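# Unload three sand cores from the mould onto boards

## Task

Remove three sand cores from the mould: the long core with the rounded nose, and the two upright cores with blades that sit in the half of the mould on the robot's right. Set all three down on the plywood boards next to the mould and release them. The two remaining cores must still be standing in the mould at the end.

## Robot and tools

Robot: two six-joint arms, left_arm and right_arm, each with a parallel two-finger gripper. Joint order in every row and every per-joint list is waist, shoulder, elbow, wrist pitch, wrist yaw, wrist roll. Stated joint ranges in rad: waist -2.618 to 3.054, shoulder 0.000 to 3.142, elbow 0.000 to 3.142, wrist pitch -1.571 to 1.571, wrist yaw -1.571 to 1.571, wrist roll -2.094 to 2.094. The true end stops may differ from these by up to 0.059 rad either way.

Frames: the scene frame has its origin on the table surface, halfway between the nominal arm bases, +x pointing out over the table, +z up, and left_arm on the +y side (arm names do not match image left/right). Calibrated bases: left_arm at (+0.031, +0.345, 0) m, quat_wxyz (+1.000, 0, 0, +0.008); right_arm at (+0.030, -0.335, 0) m, quat_wxyz (+1.000, 0, 0, -0.014); both have up = +z. Each arm's hand position, orientation and wrist-camera pose are reported in that arm's own base frame and can be a few cm off, more at long reach. The gripper's fingers point along its +z, open and close along its y, and end_effector_position is the spot between the pads roughly 1 cm short of the tips.

Row format (used by execute_actions and move): a single flat list of 14 numbers for both arms together, each in [-1, 1]: left_arm's six joint values then its opening, then right_arm's six joints then its opening. Joint values are offsets, not poses: they are added to the arm's Joint targets as reported at the start of the action (or move), not to the previous row. Scale: 1.0 equals 2.224 rad for waist, shoulder and elbow, and 8.485 rad for the three wrist joints. The opening is absolute: +1 fully open, -1 shut. Send 0 joint offsets and the current opening to leave an arm unchanged; a 0 opening is a real command (half open).

execute_actions: argument actions is a list of actions; each action is a list of 1 to 15 rows, one row per 1/30 s step, with the last row held until 15 steps are used. Repeating the same offset in a later action moves the joint again. An action that would push any joint more than 0.059 rad beyond its range is rejected for both arms; a malformed action, or a first action failing that check, rejects the whole call. An empty actions list just reports state. cameras picks images: omitted, null or ["all"] for all, [] for none; names are cam_left_wrist and cam_right_wrist (896x504 each).

move: argument target is one 14-number row or a list of up to 15 rows; every row's offsets count from the same starting Joint targets. All joints travel together, so grippers trace curves, with no collision avoidance. speed (rad/s, 0.01 to 12.57, default 0.5) caps the fastest joint; one value or one per target. blend (rad) rounds corners between listed targets. opening_speed (0.2 or more, units of the -1..+1 scale per second) makes the fingers change gradually; use the low end when closing on cores, which can crush. blocking=false returns after about 0.5 s while the motion continues. Paths shorter than 0.5 s are stretched; longer than 10 s they stop early. The result adds a move: line: done, off_target (resting more than 0.035 rad from target), moving, held, or fault, plus limits=held if steps were withheld. done does not mean no contact.

wait: seconds from 0 to 10; arms hold their last command, a running move keeps going. stop: brakes the current move, needing some distance. zoom_image: camera (cam_left_wrist or cam_right_wrist) and region [x0, y0, x1, y1] in that image's pixels, top-left origin, at most 504x504. finished_scene: scene, the current scene number; irreversible, so confirm the cores are placed and released first.

Result lines: Joint positions and Joint velocities per arm (rad, rad/s) followed by finger-pad gap (m; 0.094 open). Joint targets are the base for your next offsets. grip_measured is the opening on the command scale, reading a bit wide when empty and slightly narrower than a hard part when squeezing; it tracks the command, so it does not show the moment of contact. grip_effort_nm is motor effort (negative closing), not pad force. Joint torques include arm weight and offsets; joints 1 to 3 wrap at ±28 N m. "joint sent to its limit" means a joint was clipped at its end stop; "joint command not followed" means the clearance check altered targets. MOTOR HOT appears at 75 °C; at 90 °C the arm folds and goes idle, at 100 °C it collapses, so avoid long holds at full stretch or pushing into unreachable poses.

Motion limits: each joint target may lead its measured angle by at most 0.339 rad (big joints) or 2.2 rad (wrist); targets putting the gripper over 200 mm from its current spot are scaled back. Large moves may need several actions. The scene keeps running while you think.

Avoid: dropping cores, releasing them while moving, fast contact, hard presses, arms touching or one gripper closing on the other's fingers (can fail the scene), knocking over the two cores that must stay, and anything leaving the table. Close gently on the fragile sand cores, and open well above grip_measured to release. To stop pressing on something, command targets back past the measured positions.

Each tool is called after "Call:" in YAML: its name, and indented under it one key for each argument.

## Session

Call:
execute_actions:
  actions: []

Scene clock: 0.00 s.
left_arm: end_effector_position=(+0.3631, -0.0246, +0.2028) grip_measured=+1.000 grip_effort_nm=n/a end_effector_quat_wxyz=(+0.569, -0.059, +0.818, -0.064) | right_arm: end_effector_position=(+0.3464, +0.0127, +0.2781) grip_measured=+1.000 grip_effort_nm=n/a end_effector_quat_wxyz=(+0.512, -0.227, +0.829, +0.002)
Joint positions: left_arm=[-0.095 1.034 0.566 0.116 -0.051 -0.203 0.094] | right_arm=[-0.154 1.056 1.018 -0.499 -0.37 -0.476 0.094]
Joint velocities: within noise
Joint torques (N m): no reading
Heat: left arm: 32 °C; right arm: 36 °C.
Joint targets: left_arm=[-0.095 1.027 0.576 0.117 -0.051 -0.202] | right_arm=[-0.154 1.049 1.030 -0.497 -0.374 -0.475]
Tool commands: left_gripper/opening=+1.0 right_gripper/opening=+1.0

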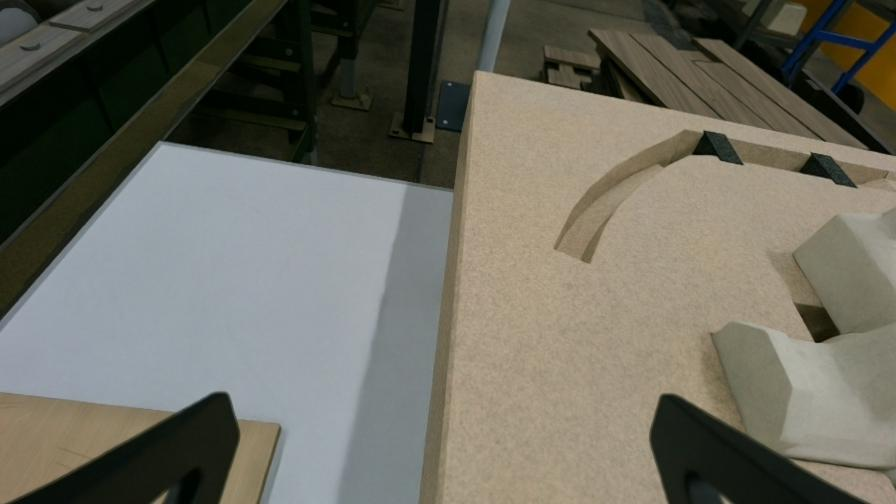

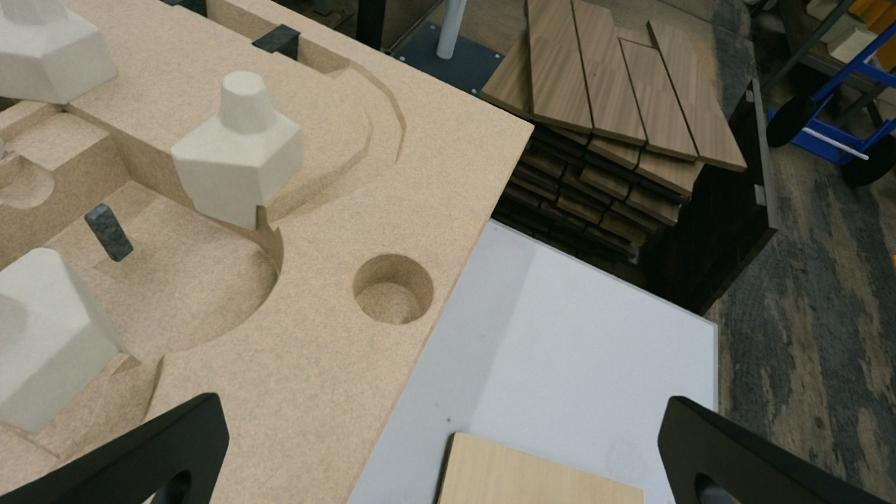

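Call:
move:
  target: [-0.0697,0.1677,0.5054,-0.1906,0.006,0.0238,1,0.1817,0.1578,0.3013,-0.1182,0.0441,0.056,1]
  speed: 1.0

Scene clock: 18.40 s.
left_arm: end_effector_position=(+0.2717, -0.0646, +0.2733) grip_measured=+1.000 grip_effort_nm=0.037 end_effector_quat_wxyz=(+0.181, +0.115, +0.977, -0.019) | right_arm: end_effector_position=(+0.2721, +0.0700, +0.2715) grip_measured=+1.000 grip_effort_nm=0.022 end_effector_quat_wxyz=(+0.180, -0.124, +0.975, +0.024)
Joint positions: left_arm=[-0.242 1.39 1.677 -1.492 -0.008 -0.007 0.094] | right_arm=[0.244 1.393 1.672 -1.484 -0.006 -0.008 0.094]
Joint velocities: within noise
Joint torques (N m): left_arm=[-0.51 -2.99 6.28 1.1 0.1 0.03] | right_arm=[0.57 -3.18 7.2 0.54 0.07 0.07]
Heat: left arm: 35 °C; right arm: 39 °C.
Joint targets: left_arm=[-0.250 1.399 1.700 -1.500 0.000 0.000] | right_arm=[0.251 1.400 1.700 -1.500 0.000 0.000]
move: done

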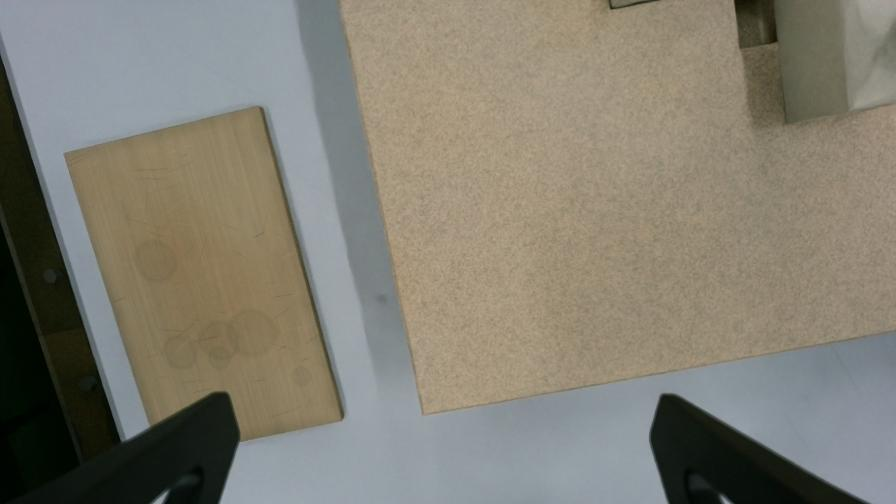

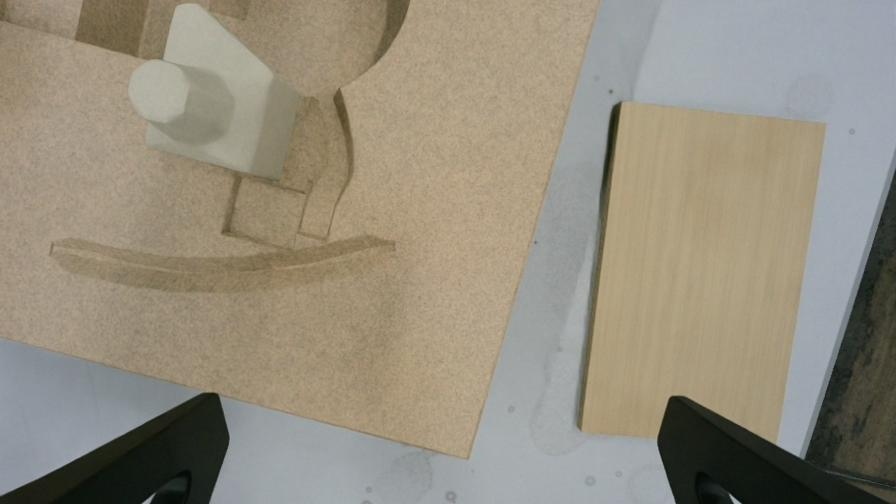

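Call:
move:
  target: [-0.1124,0.1349,0.0899,0.0118,0,0,1,-0.045,0.1349,0.0899,0.0118,0,0,1]
  speed: 1.0

Scene clock: 23.93 s.
left_arm: end_effector_position=(+0.3229, -0.1750, +0.2474) grip_measured=+1.000 grip_effort_nm=0.027 end_effector_quat_wxyz=(+0.162, +0.241, +0.956, -0.041) | right_arm: end_effector_position=(+0.3614, +0.0575, +0.2447) grip_measured=+1.000 grip_effort_nm=0.022 end_effector_quat_wxyz=(+0.161, -0.079, +0.984, +0.013)
Joint positions: left_arm=[-0.5 1.702 1.877 -1.409 -0.001 -0.006 0.094] | right_arm=[0.154 1.706 1.873 -1.415 -0.003 -0.006 0.094]
Joint velocities: within noise
Joint torques (N m): left_arm=[0.03 -6.8 6.49 1.21 0.04 -0.01] | right_arm=[-0.24 -6.94 7.3 0.76 0.04 0.04]
Heat: left arm: 35 °C; right arm: 38 °C.
Joint targets: left_arm=[-0.500 1.699 1.900 -1.400 0.000 -0.001] | right_arm=[0.151 1.700 1.900 -1.399 0.000 0.001]
move: done

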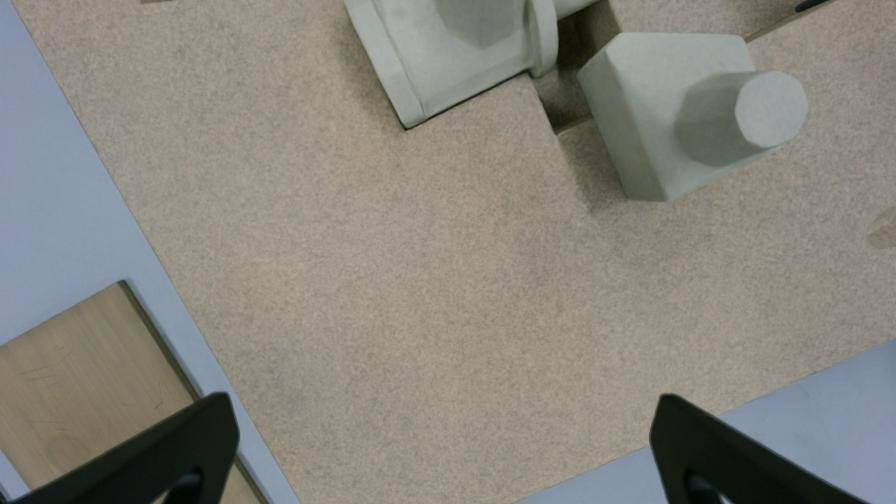

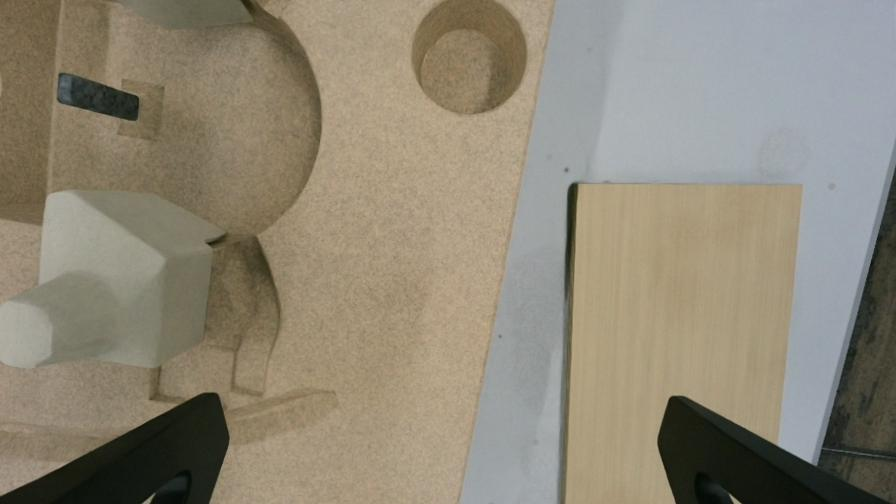

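Call:
move:
  target: [0.0674,0.1349,0.0899,0.0471,0,0,1,0.1124,0.1349,0.0899,0.0471,0,0,1]
  speed: 0.8

Call:
zoom_image:
  camera: "cam_right_wrist"
  region: [0, 0, 504, 504]

Call:
zoom_image:
  camera: "cam_right_wrist"
  region: [392, 0, 896, 504]

Call:
zoom_image:
  camera: "cam_left_wrist"
  region: [392, 0, 896, 504]

Scene clock: 31.70 s.
left_arm: end_effector_position=(+0.4839, -0.1753, +0.2405) grip_measured=+1.000 grip_effort_nm=0.032 end_effector_quat_wxyz=(+0.309, +0.162, +0.935, -0.055) | right_arm: end_effector_position=(+0.4716, +0.2043, +0.2352) grip_measured=+1.000 grip_effort_nm=0.022 end_effector_quat_wxyz=(+0.300, -0.195, +0.932, +0.062)
Joint positions: left_arm=[-0.35 1.991 2.075 -1.017 -0.001 -0.006 0.094] | right_arm=[0.406 1.997 2.071 -1.021 -0.002 -0.006 0.094]
Joint velocities: within noise
Joint torques (N m): left_arm=[0.03 -8.77 7.24 1.74 0.02 -0.01] | right_arm=[-0.5 -9.07 8.05 1.22 0.01 0.03]
Heat: left arm: 35 °C; right arm: 37 °C.
Joint targets: left_arm=[-0.350 1.999 2.100 -1.000 0.000 -0.001] | right_arm=[0.401 2.001 2.100 -1.000 0.000 0.001]
move: done

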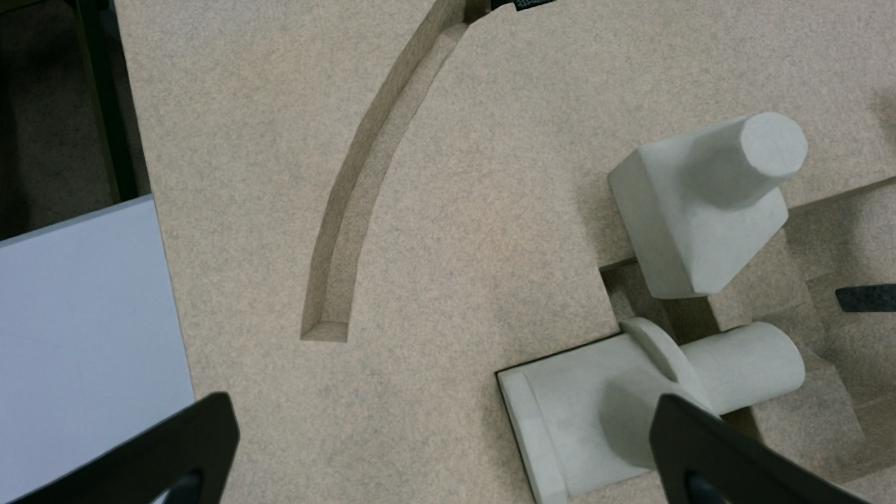

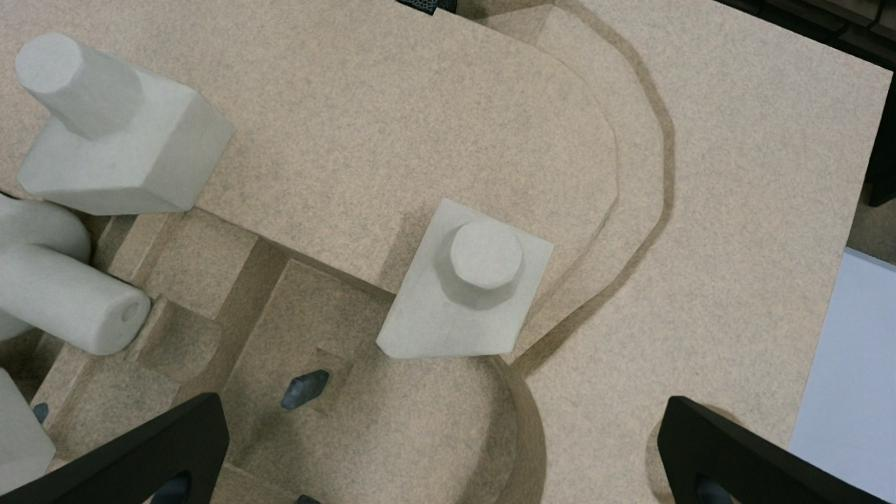

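Scaled by 1.000.

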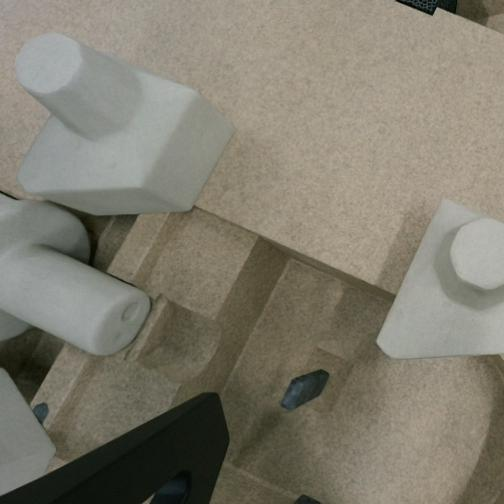

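Scaled by 1.000.

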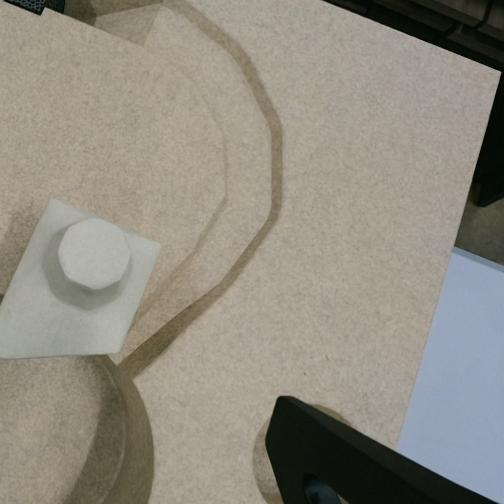

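Scaled by 1.000.

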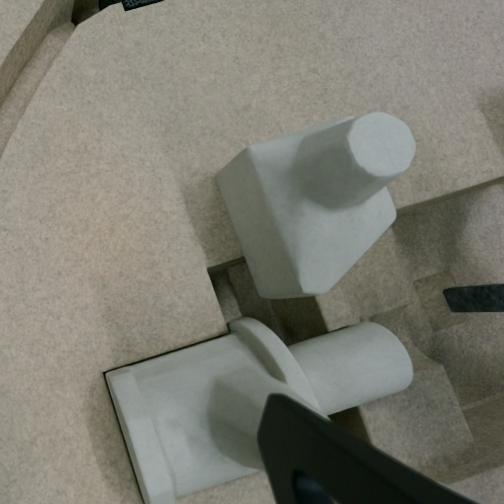

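Call:
move:
  target: [-0.0674,0.0193,0.0989,-0.0504,0,0,1,-0.1129,0.0184,0.0989,-0.0504,0,0,1]
  speed: 0.8

Call:
zoom_image:
  camera: "cam_left_wrist"
  region: [300, 0, 804, 380]

Call:
zoom_image:
  camera: "cam_right_wrist"
  region: [0, 0, 504, 380]

Scene clock: 108.23 s.
left_arm: end_effector_position=(+0.4012, -0.2175, +0.2554) grip_measured=+1.000 grip_effort_nm=0.032 end_effector_quat_wxyz=(+0.206, +0.239, +0.948, -0.053) | right_arm: end_effector_position=(+0.4537, +0.0680, +0.2515) grip_measured=+1.000 grip_effort_nm=0.027 end_effector_quat_wxyz=(+0.210, -0.074, +0.975, +0.015)
Joint positions: left_arm=[-0.499 2.018 2.296 -1.421 -0.001 -0.005 0.094] | right_arm=[0.147 2.026 2.292 -1.413 0 -0.006 0.094]
Joint velocities: within noise
Joint torques (N m): left_arm=[-0.06 -7.28 6.48 1.21 0.01 0] | right_arm=[0.43 -7.79 7.3 0.66 -0.01 0.03]
Heat: left arm: 35 °C; right arm: 39 °C.
Joint targets: left_arm=[-0.500 2.043 2.320 -1.428 -0.001 0.000] | right_arm=[0.149 2.041 2.320 -1.428 0.000 0.000]
move: done

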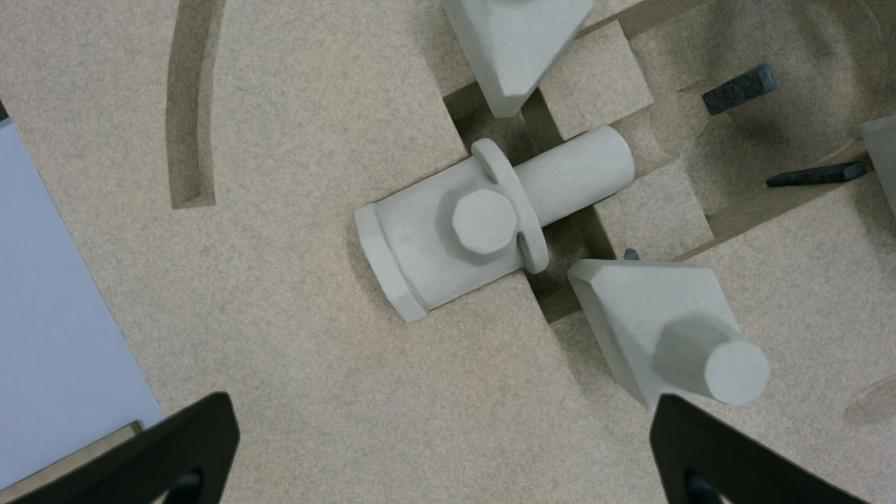

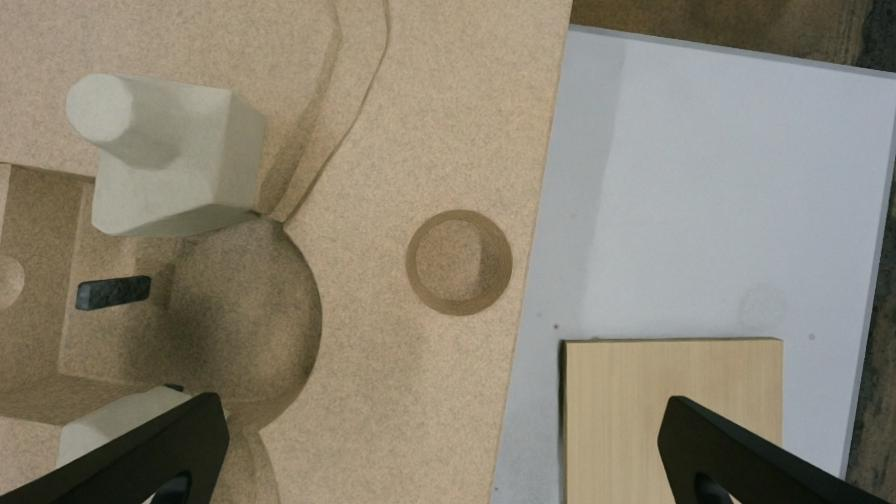

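Scaled by 1.000.

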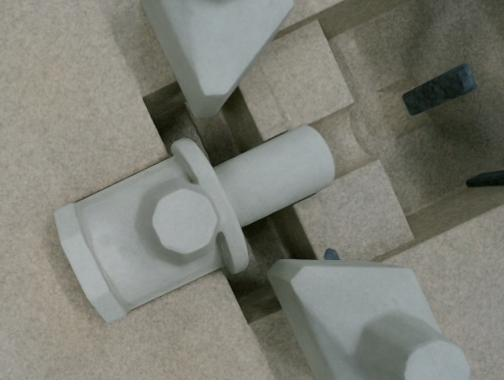

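Scaled by 1.000.

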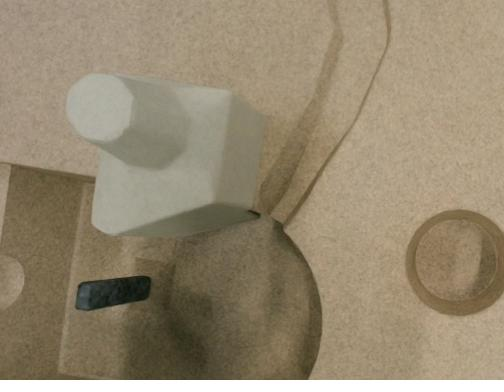

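Call:
zoom_image:
  camera: "cam_right_wrist"
  region: [40, 50, 340, 250]

Call:
zoom_image:
  camera: "cam_right_wrist"
  region: [20, 240, 340, 480]

Call:
zoom_image:
  camera: "cam_left_wrist"
  region: [540, 0, 896, 300]

Call:
zoom_image:
  camera: "cam_left_wrist"
  region: [340, 100, 660, 330]

Scaled by 1.680.

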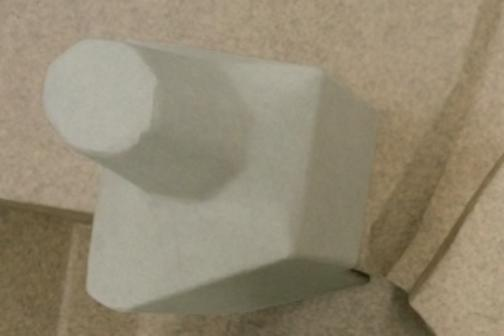

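Scaled by 1.575.

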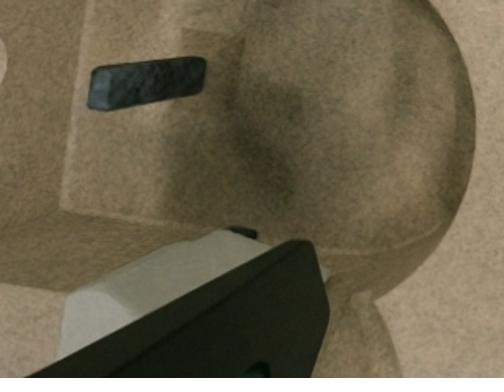

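Scaled by 1.416.

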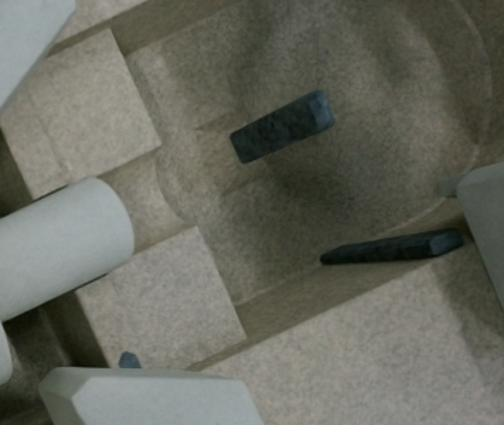

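Scaled by 1.575.

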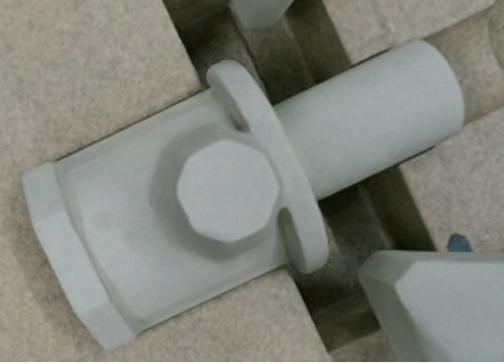

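Call:
move:
  target: [-0.0135,-0.1448,-0.3232,0.0763,0,0,1,0.1799,-0.2165,-0.3696,0.0459,0,0,1]
  speed: 0.8

Scene clock: 186.40 s.
left_arm: end_effector_position=(+0.4039, -0.2313, +0.1979) grip_measured=+1.000 grip_effort_nm=0.032 end_effector_quat_wxyz=(+0.295, +0.244, +0.921, -0.079) | right_arm: end_effector_position=(+0.3219, +0.1972, +0.1960) grip_measured=+1.000 grip_effort_nm=0.027 end_effector_quat_wxyz=(+0.205, -0.267, +0.940, +0.057)
Joint positions: left_arm=[-0.523 1.761 1.609 -0.799 -0.001 -0.005 0.094] | right_arm=[0.547 1.59 1.507 -1.059 0 -0.005 0.094]
Joint velocities: within noise
Joint torques (N m): left_arm=[-0.58 -10.86 4.74 1.76 0.04 -0.02] | right_arm=[0.24 -8.58 5.05 0.97 -0.01 0.03]
Heat: left arm: 38 °C; right arm: 41 °C.
Joint targets: left_arm=[-0.530 1.720 1.601 -0.781 -0.001 0.000] | right_arm=[0.550 1.560 1.498 -1.038 0.000 0.001]
move: off_target (left_arm); left_arm: the shoulder is farthest, 0.040 rad from its target

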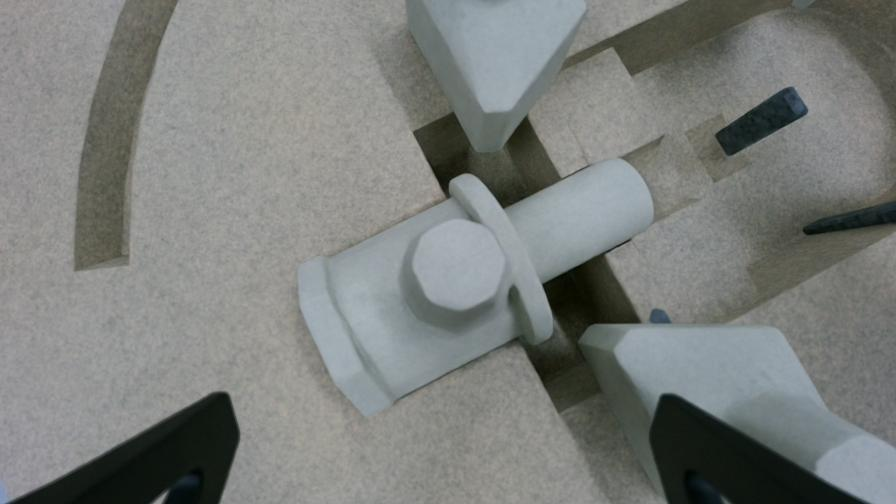

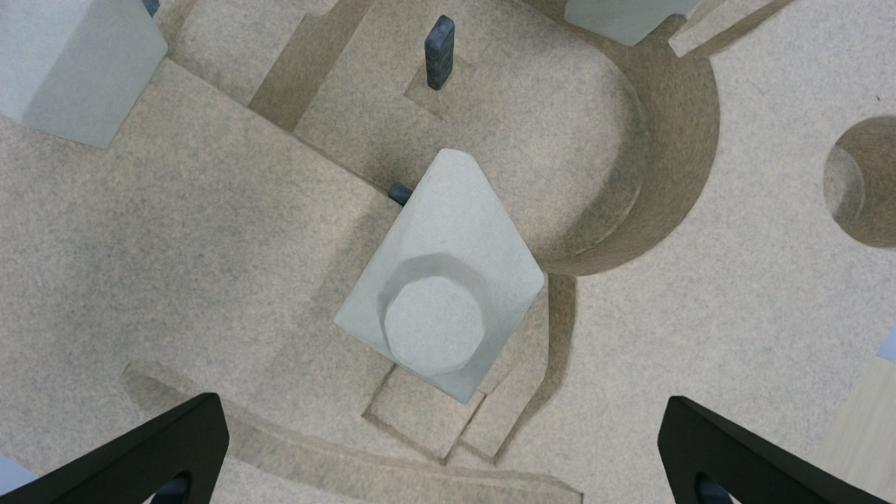

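Call:
move:
  target: [-0.0027,0.0989,0.0108,0.0202,0,0,1,0.002,0.0427,-0.0621,0.0239,0,0,1]
  speed: 0.4

Scene clock: 202.40 s.
left_arm: end_effector_position=(+0.4402, -0.2550, +0.1436) grip_measured=+1.000 grip_effort_nm=0.027 end_effector_quat_wxyz=(+0.296, +0.246, +0.920, -0.079) | right_arm: end_effector_position=(+0.3375, +0.2067, +0.1438) grip_measured=+1.000 grip_effort_nm=0.027 end_effector_quat_wxyz=(+0.204, -0.267, +0.940, +0.056)
Joint positions: left_arm=[-0.528 1.929 1.609 -0.629 -0.003 -0.004 0.094] | right_arm=[0.547 1.651 1.364 -0.857 0 -0.005 0.094]
Joint velocities: within noise
Joint torques (N m): left_arm=[-0.53 -8.43 6.74 1.77 0.06 -0.02] | right_arm=[0.62 -6.42 5.48 0.95 -0.01 0.03]
Heat: left arm: 37 °C; right arm: 43 °C.
Joint targets: left_arm=[-0.536 1.940 1.625 -0.609 0.000 -0.001] | right_arm=[0.554 1.655 1.360 -0.835 0.000 0.001]
move: done

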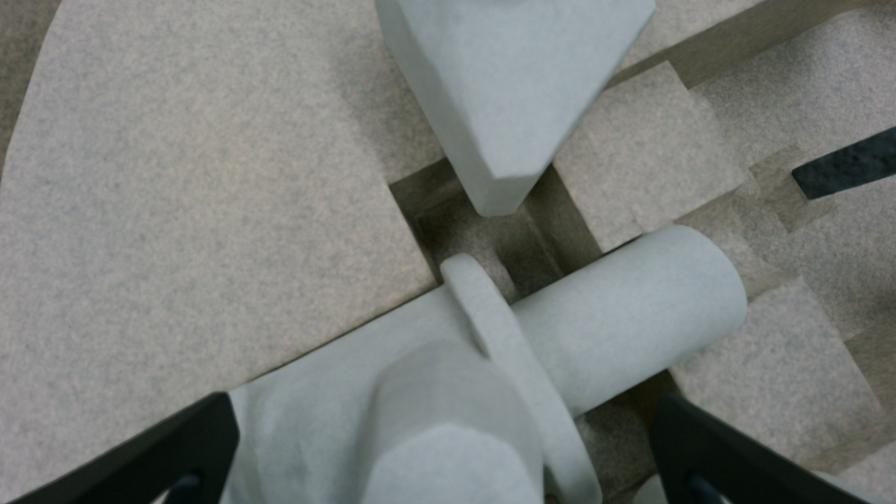

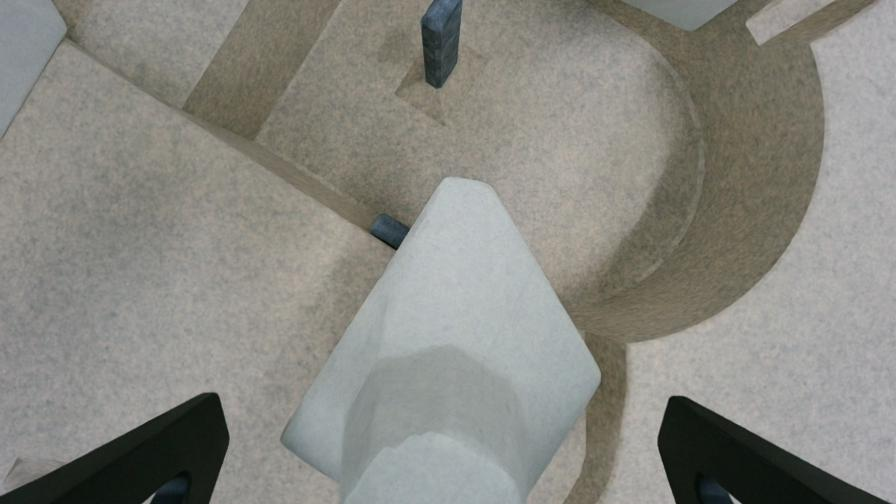

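Call:
move:
  target: [0,0,0.0135,0,0,0,1,0.002,0,0.0135,0,0,0,1]
  speed: 0.4

Scene clock: 208.63 s.
left_arm: end_effector_position=(+0.4445, -0.2575, +0.1521) grip_measured=+1.000 grip_effort_nm=0.032 end_effector_quat_wxyz=(+0.306, +0.245, +0.916, -0.082) | right_arm: end_effector_position=(+0.3368, +0.2083, +0.1439) grip_measured=+1.000 grip_effort_nm=0.022 end_effector_quat_wxyz=(+0.204, -0.269, +0.940, +0.057)
Joint positions: left_arm=[-0.528 1.929 1.629 -0.626 -0.003 -0.004 0.094] | right_arm=[0.551 1.651 1.364 -0.856 0 -0.005 0.094]
Joint velocities: within noise
Joint torques (N m): left_arm=[-0.54 -8.51 7.68 1.79 0.05 -0.02] | right_arm=[0.61 -6.39 7.84 0.97 -0.02 0.03]
Heat: left arm: 37 °C; right arm: 42 °C.
Joint targets: left_arm=[-0.536 1.940 1.655 -0.609 0.000 -0.001] | right_arm=[0.559 1.655 1.390 -0.835 0.000 0.001]
move: done

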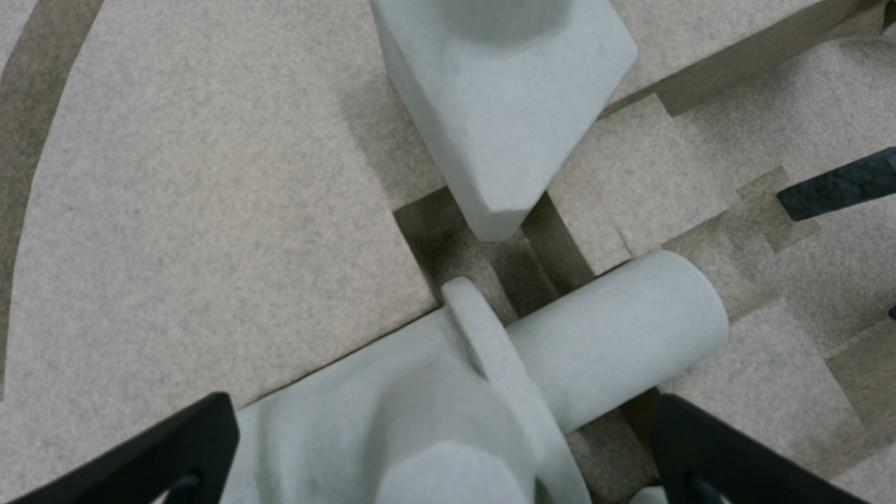

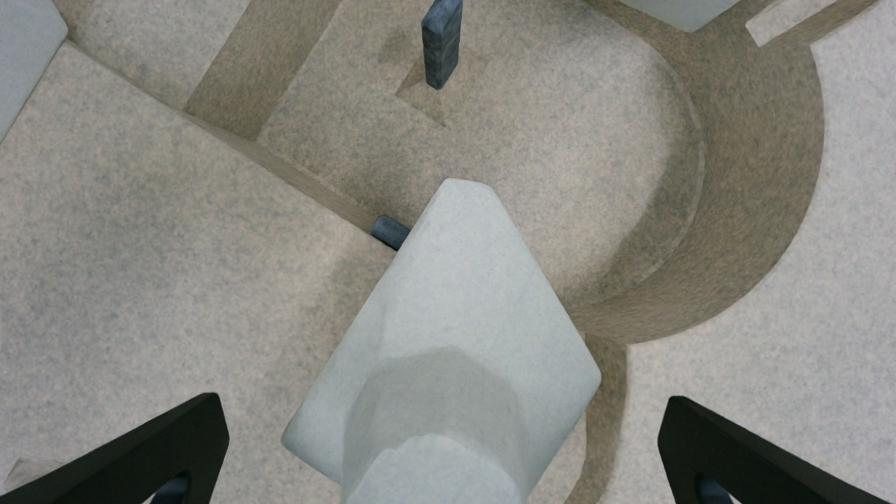

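Call:
move:
  target: [0,0,0,0,0,0,1,0,0,0.0112,0,0,0,1]
  speed: 0.4
  cameras: ["cam_right_wrist"]

Call:
move:
  target: [0,0,0,0,0,0,-0.6,0,0,0,0,0,0,-0.6]
  opening_speed: 0.8

Scene clock: 212.13 s.
left_arm: end_effector_position=(+0.4445, -0.2575, +0.1521) grip_measured=+1.000 grip_effort_nm=0.032 end_effector_quat_wxyz=(+0.306, +0.245, +0.916, -0.082) | right_arm: end_effector_position=(+0.3412, +0.2109, +0.1513) grip_measured=+1.000 grip_effort_nm=0.022 end_effector_quat_wxyz=(+0.215, -0.268, +0.937, +0.060)
Joint positions: left_arm=[-0.528 1.929 1.629 -0.626 -0.003 -0.004 0.094] | right_arm=[0.551 1.651 1.384 -0.855 0 -0.005 0.094]
Joint velocities: within noise
Joint torques (N m): left_arm=[-0.53 -8.43 7.65 1.77 0.06 -0.02] | right_arm=[0.62 -6.43 8.24 0.99 -0.01 0.04]
Heat: left arm: 37 °C; right arm: 42 °C.
Joint targets: left_arm=[-0.536 1.940 1.655 -0.609 0.000 -0.001] | right_arm=[0.559 1.655 1.415 -0.835 0.000 0.001]
move: done
Images, in order (width x height): cam_right_wrist 896x504.

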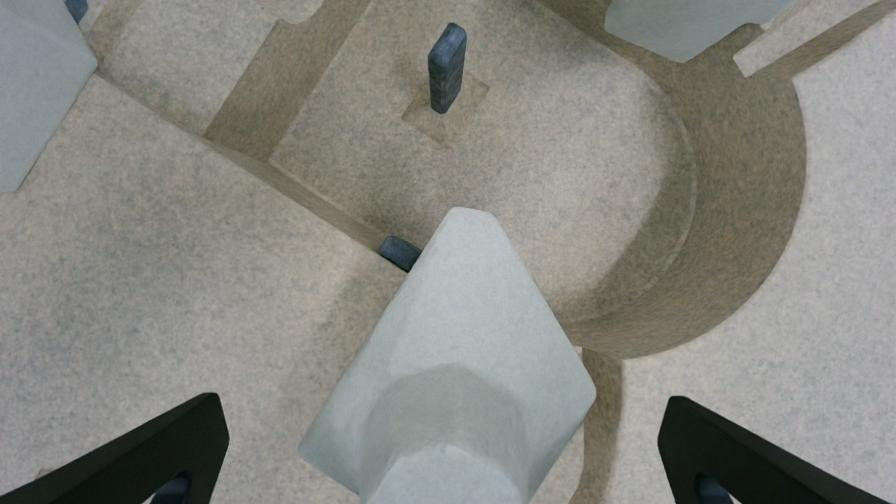

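Scene clock: 214.33 s.
left_arm: end_effector_position=(+0.4444, -0.2578, +0.1521) grip_measured=-0.254 grip_effort_nm=-1.004 end_effector_quat_wxyz=(+0.306, +0.246, +0.916, -0.083) | right_arm: end_effector_position=(+0.3407, +0.2117, +0.1513) grip_measured=-0.278 grip_effort_nm=-1.004 end_effector_quat_wxyz=(+0.214, -0.269, +0.937, +0.061)
Joint positions: left_arm=[-0.528 1.929 1.629 -0.626 -0.001 -0.004 0.035] | right_arm=[0.553 1.651 1.384 -0.855 -0.002 -0.005 0.034]
Joint velocities: within noise
Joint torques (N m): left_arm=[-0.61 -8.4 7.64 1.79 0.04 -0.05] | right_arm=[0.53 -6.41 8.24 0.99 0.01 0.02]
Heat: left arm: 37 °C; right arm: 42 °C.
Joint targets: left_arm=[-0.536 1.940 1.655 -0.609 0.000 -0.001] | right_arm=[0.559 1.655 1.415 -0.835 0.000 0.001]
move: done

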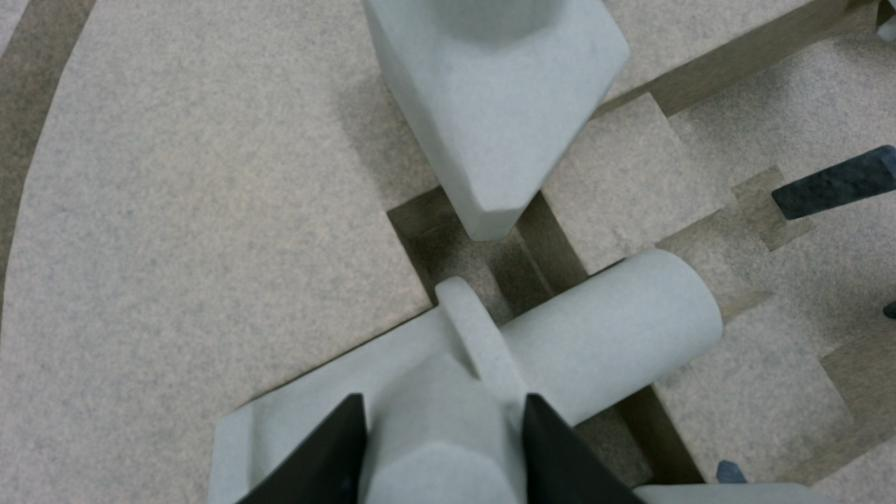

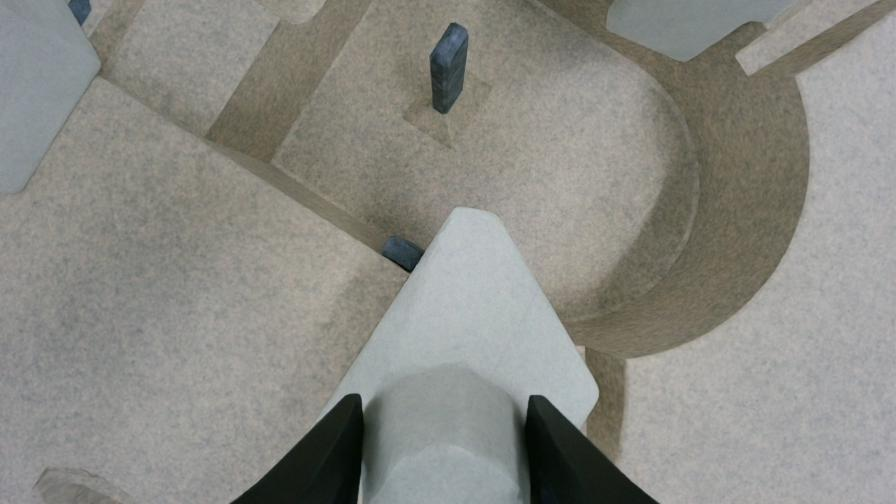

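Call:
move:
  target:
    - [0,-0.0027,0.0436,-0.0134,0,0,-0.6,0,0.0018,0.0508,-0.0153,0,0,-0.6]
    - [0,0.0036,0.1061,-0.0282,0,0,-0.6,0,0.0094,0.1138,-0.0297,0,0,-0.6]
  speed: 0.3
  blend: 0.05

Scene clock: 230.90 s.
left_arm: end_effector_position=(+0.4401, -0.2559, +0.1715) grip_measured=-0.255 grip_effort_nm=-0.989 end_effector_quat_wxyz=(+0.263, +0.249, +0.929, -0.073) | right_arm: end_effector_position=(+0.3350, +0.2082, +0.2002) grip_measured=-0.279 grip_effort_nm=-1.004 end_effector_quat_wxyz=(+0.196, -0.270, +0.941, +0.056)
Joint positions: left_arm=[-0.528 1.99 1.842 -0.87 0.002 -0.004 0.035] | right_arm=[0.553 1.676 1.623 -1.108 -0.002 -0.005 0.034]
Joint velocities: within noise
Joint torques (N m): left_arm=[-0.62 -12.75 9.57 1.68 0.02 -0.02] | right_arm=[0.5 -6.78 9.31 0.94 0 0.02]
Heat: left arm: 39 °C; right arm: 41 °C.
Joint targets: left_arm=[-0.536 1.948 1.891 -0.848 0.000 -0.001] | right_arm=[0.559 1.676 1.668 -1.087 0.000 0.001]
move: off_target (left_arm, right_arm); left_arm: the elbow is farthest, 0.049 rad from its target; right_arm: the elbow is farthest, 0.046 rad from its target

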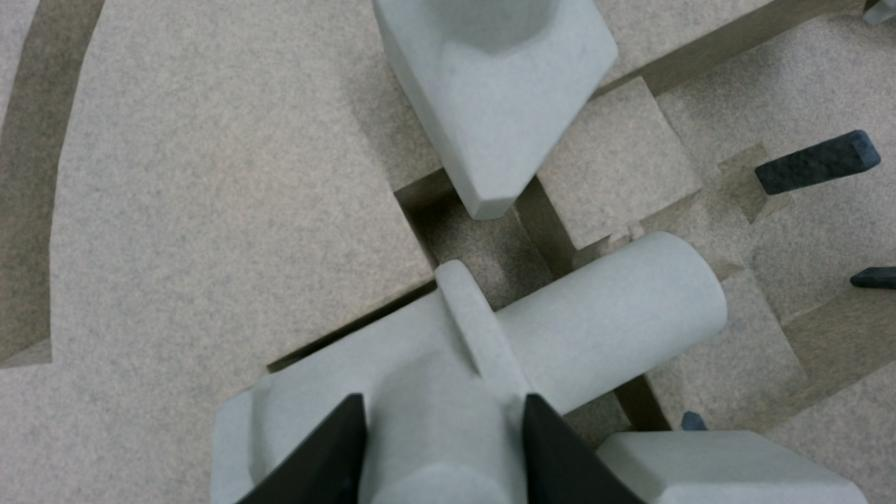

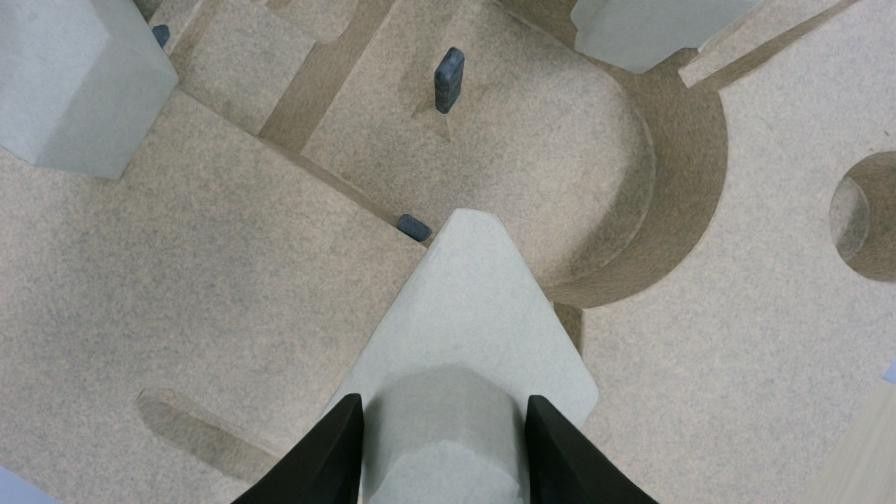

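Call:
move:
  target:
    - [0,-0.0216,0.0112,0.0026,0,0,-0.6,0,-0.0022,0.0067,0.0025,0,0,-0.6]
    - [0,-0.0081,0.0868,-0.0134,0,0,-0.6,0,0.0121,0.0782,-0.0125,0,0,-0.6]
    - [0,0.0085,0.1484,-0.0252,0,0,-0.6,0,0.031,0.1488,-0.026,0,0,-0.6]
  speed: 0.3
  blend: 0.03

Scene clock: 241.77 s.
left_arm: end_effector_position=(+0.4316, -0.2508, +0.2575) grip_measured=-0.256 grip_effort_nm=-0.999 end_effector_quat_wxyz=(+0.287, +0.247, +0.922, -0.079) | right_arm: end_effector_position=(+0.3402, +0.2113, +0.2647) grip_measured=-0.279 grip_effort_nm=-1.004 end_effector_quat_wxyz=(+0.215, -0.269, +0.937, +0.061)
Joint positions: left_arm=[-0.528 1.99 2.167 -1.143 0.001 -0.004 0.035] | right_arm=[0.553 1.744 1.954 -1.331 -0.002 -0.005 0.034]
Joint velocities: within noise
Joint torques (N m): left_arm=[-0.59 -10.84 9.61 2.41 0.01 -0.02] | right_arm=[0.51 -6.87 8.81 1.02 0.01 0.03]
Heat: left arm: 41 °C; right arm: 40 °C.
Joint targets: left_arm=[-0.536 1.967 2.221 -1.062 -0.001 -0.001] | right_arm=[0.559 1.745 1.999 -1.308 0.000 0.001]
move: off_target (left_arm, right_arm); blend cut to 0.024 rad at target 1; left_arm: the wrist pitch is farthest, 0.081 rad from its target; right_arm: the elbow is farthest, 0.045 rad from its target

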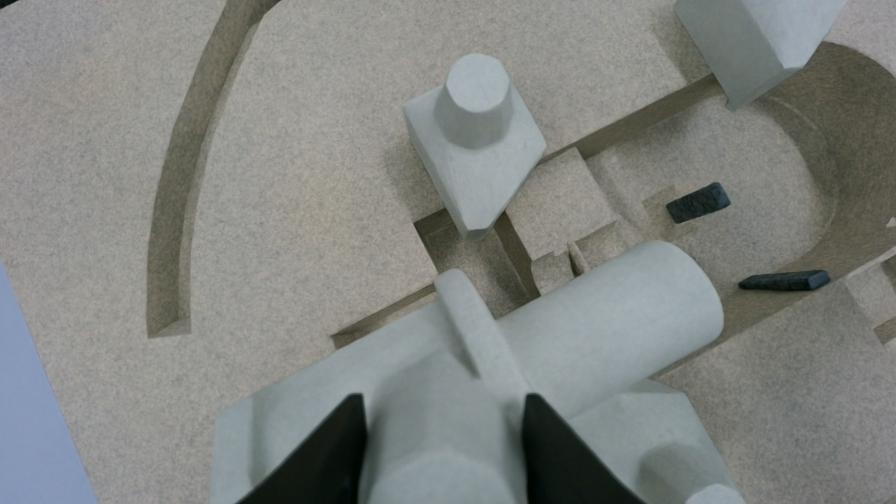

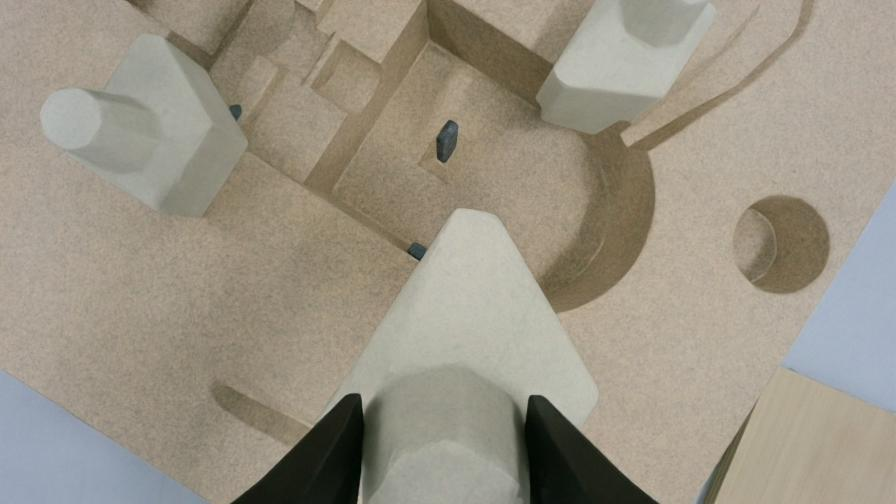

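Call:
move:
  target:
    - [0.1511,0,0,0,0,0,-0.6,0,0,0,0,0,0,-0.6]
    - [0.4074,-0.3076,-0.3624,0.0156,0,0,-0.6,0,0,0,0,0,0,-0.6]
  speed: 0.6
  blend: 0.1

Scene clock: 264.43 s.
left_arm: end_effector_position=(+0.3169, +0.1242, +0.2469) grip_measured=-0.256 grip_effort_nm=-0.994 end_effector_quat_wxyz=(+0.293, -0.177, +0.938, +0.057) | right_arm: end_effector_position=(+0.3400, +0.2112, +0.2646) grip_measured=-0.279 grip_effort_nm=-1.004 end_effector_quat_wxyz=(+0.214, -0.269, +0.937, +0.061)
Joint positions: left_arm=[0.367 1.334 1.4 -1.03 -0.007 -0.004 0.035] | right_arm=[0.553 1.744 1.954 -1.332 -0.002 -0.005 0.034]
Joint velocities: within noise
Joint torques (N m): left_arm=[0.21 -7.97 6.43 2.64 0.1 -0.02] | right_arm=[0.53 -6.87 8.81 1.01 0.01 0.03]
Heat: left arm: 42 °C; right arm: 40 °C.
Joint targets: left_arm=[0.370 1.283 1.415 -0.930 0.000 -0.001] | right_arm=[0.559 1.745 1.999 -1.308 0.000 0.001]
move: off_target (left_arm, right_arm); left_arm: the wrist pitch is farthest, 0.100 rad from its target; right_arm: the elbow is farthest, 0.045 rad from its target

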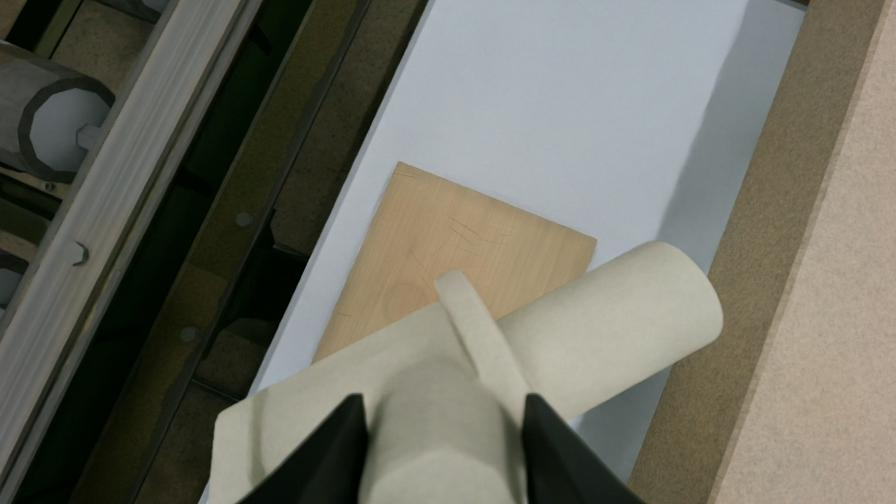

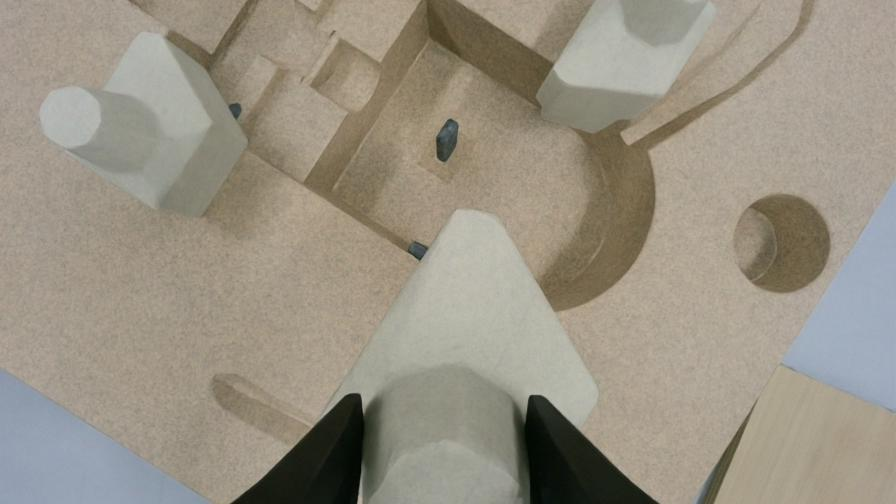

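Call:
move:
  target:
    - [0,-0.0283,-0.1416,0.0342,0,0,-0.6,0,0,0,0,0,0,-0.6]
    - [0,-0.0283,-0.2113,0.053,0,0,-0.6,0,0,0,0,0,0,-0.6]
  speed: 0.4
  blend: 0.05
  cameras: ["cam_left_wrist"]

Scene clock: 269.93 s.
left_arm: end_effector_position=(+0.3171, +0.1242, +0.1420) grip_measured=-0.256 grip_effort_nm=-1.004 end_effector_quat_wxyz=(+0.304, -0.177, +0.934, +0.059) | right_arm: end_effector_position=(+0.3399, +0.2112, +0.2646) grip_measured=-0.279 grip_effort_nm=-0.999 end_effector_quat_wxyz=(+0.214, -0.269, +0.937, +0.061)
Joint positions: left_arm=[0.367 1.278 0.924 -0.588 -0.007 -0.004 0.035] | right_arm=[0.553 1.744 1.954 -1.333 -0.002 -0.005 0.034]
Joint velocities: within noise
Joint torques (N m): left_arm=[0.2 -8.1 7.12 2.74 0.09 -0.01] | right_arm=[0.5 -6.87 8.83 1.03 0.01 0.03]
Heat: left arm: 42 °C; right arm: 41 °C.
Joint targets: left_arm=[0.370 1.220 0.945 -0.480 0.000 -0.001] | right_arm=[0.559 1.745 1.999 -1.308 0.000 0.001]
move: off_target (left_arm, right_arm); left_arm: the wrist pitch is farthest, 0.108 rad from its target; right_arm: the elbow is farthest, 0.045 rad from its target
Images, in order (width x height): cam_left_wrist 896x504.

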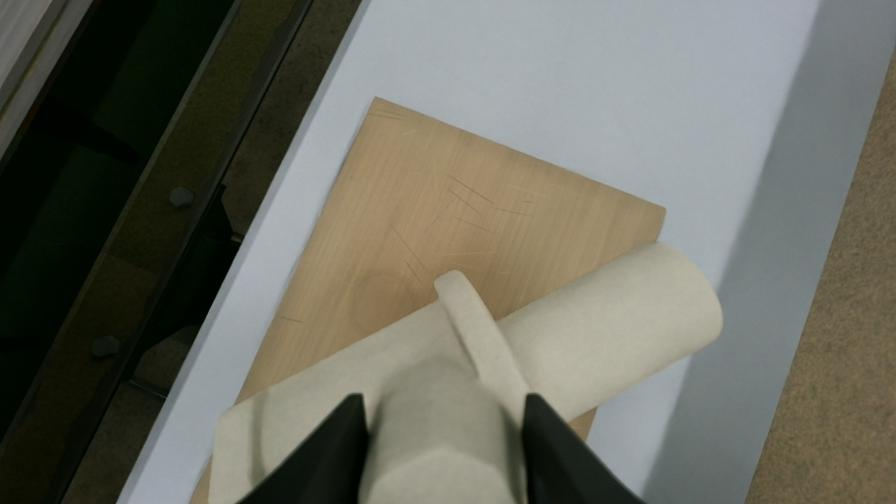

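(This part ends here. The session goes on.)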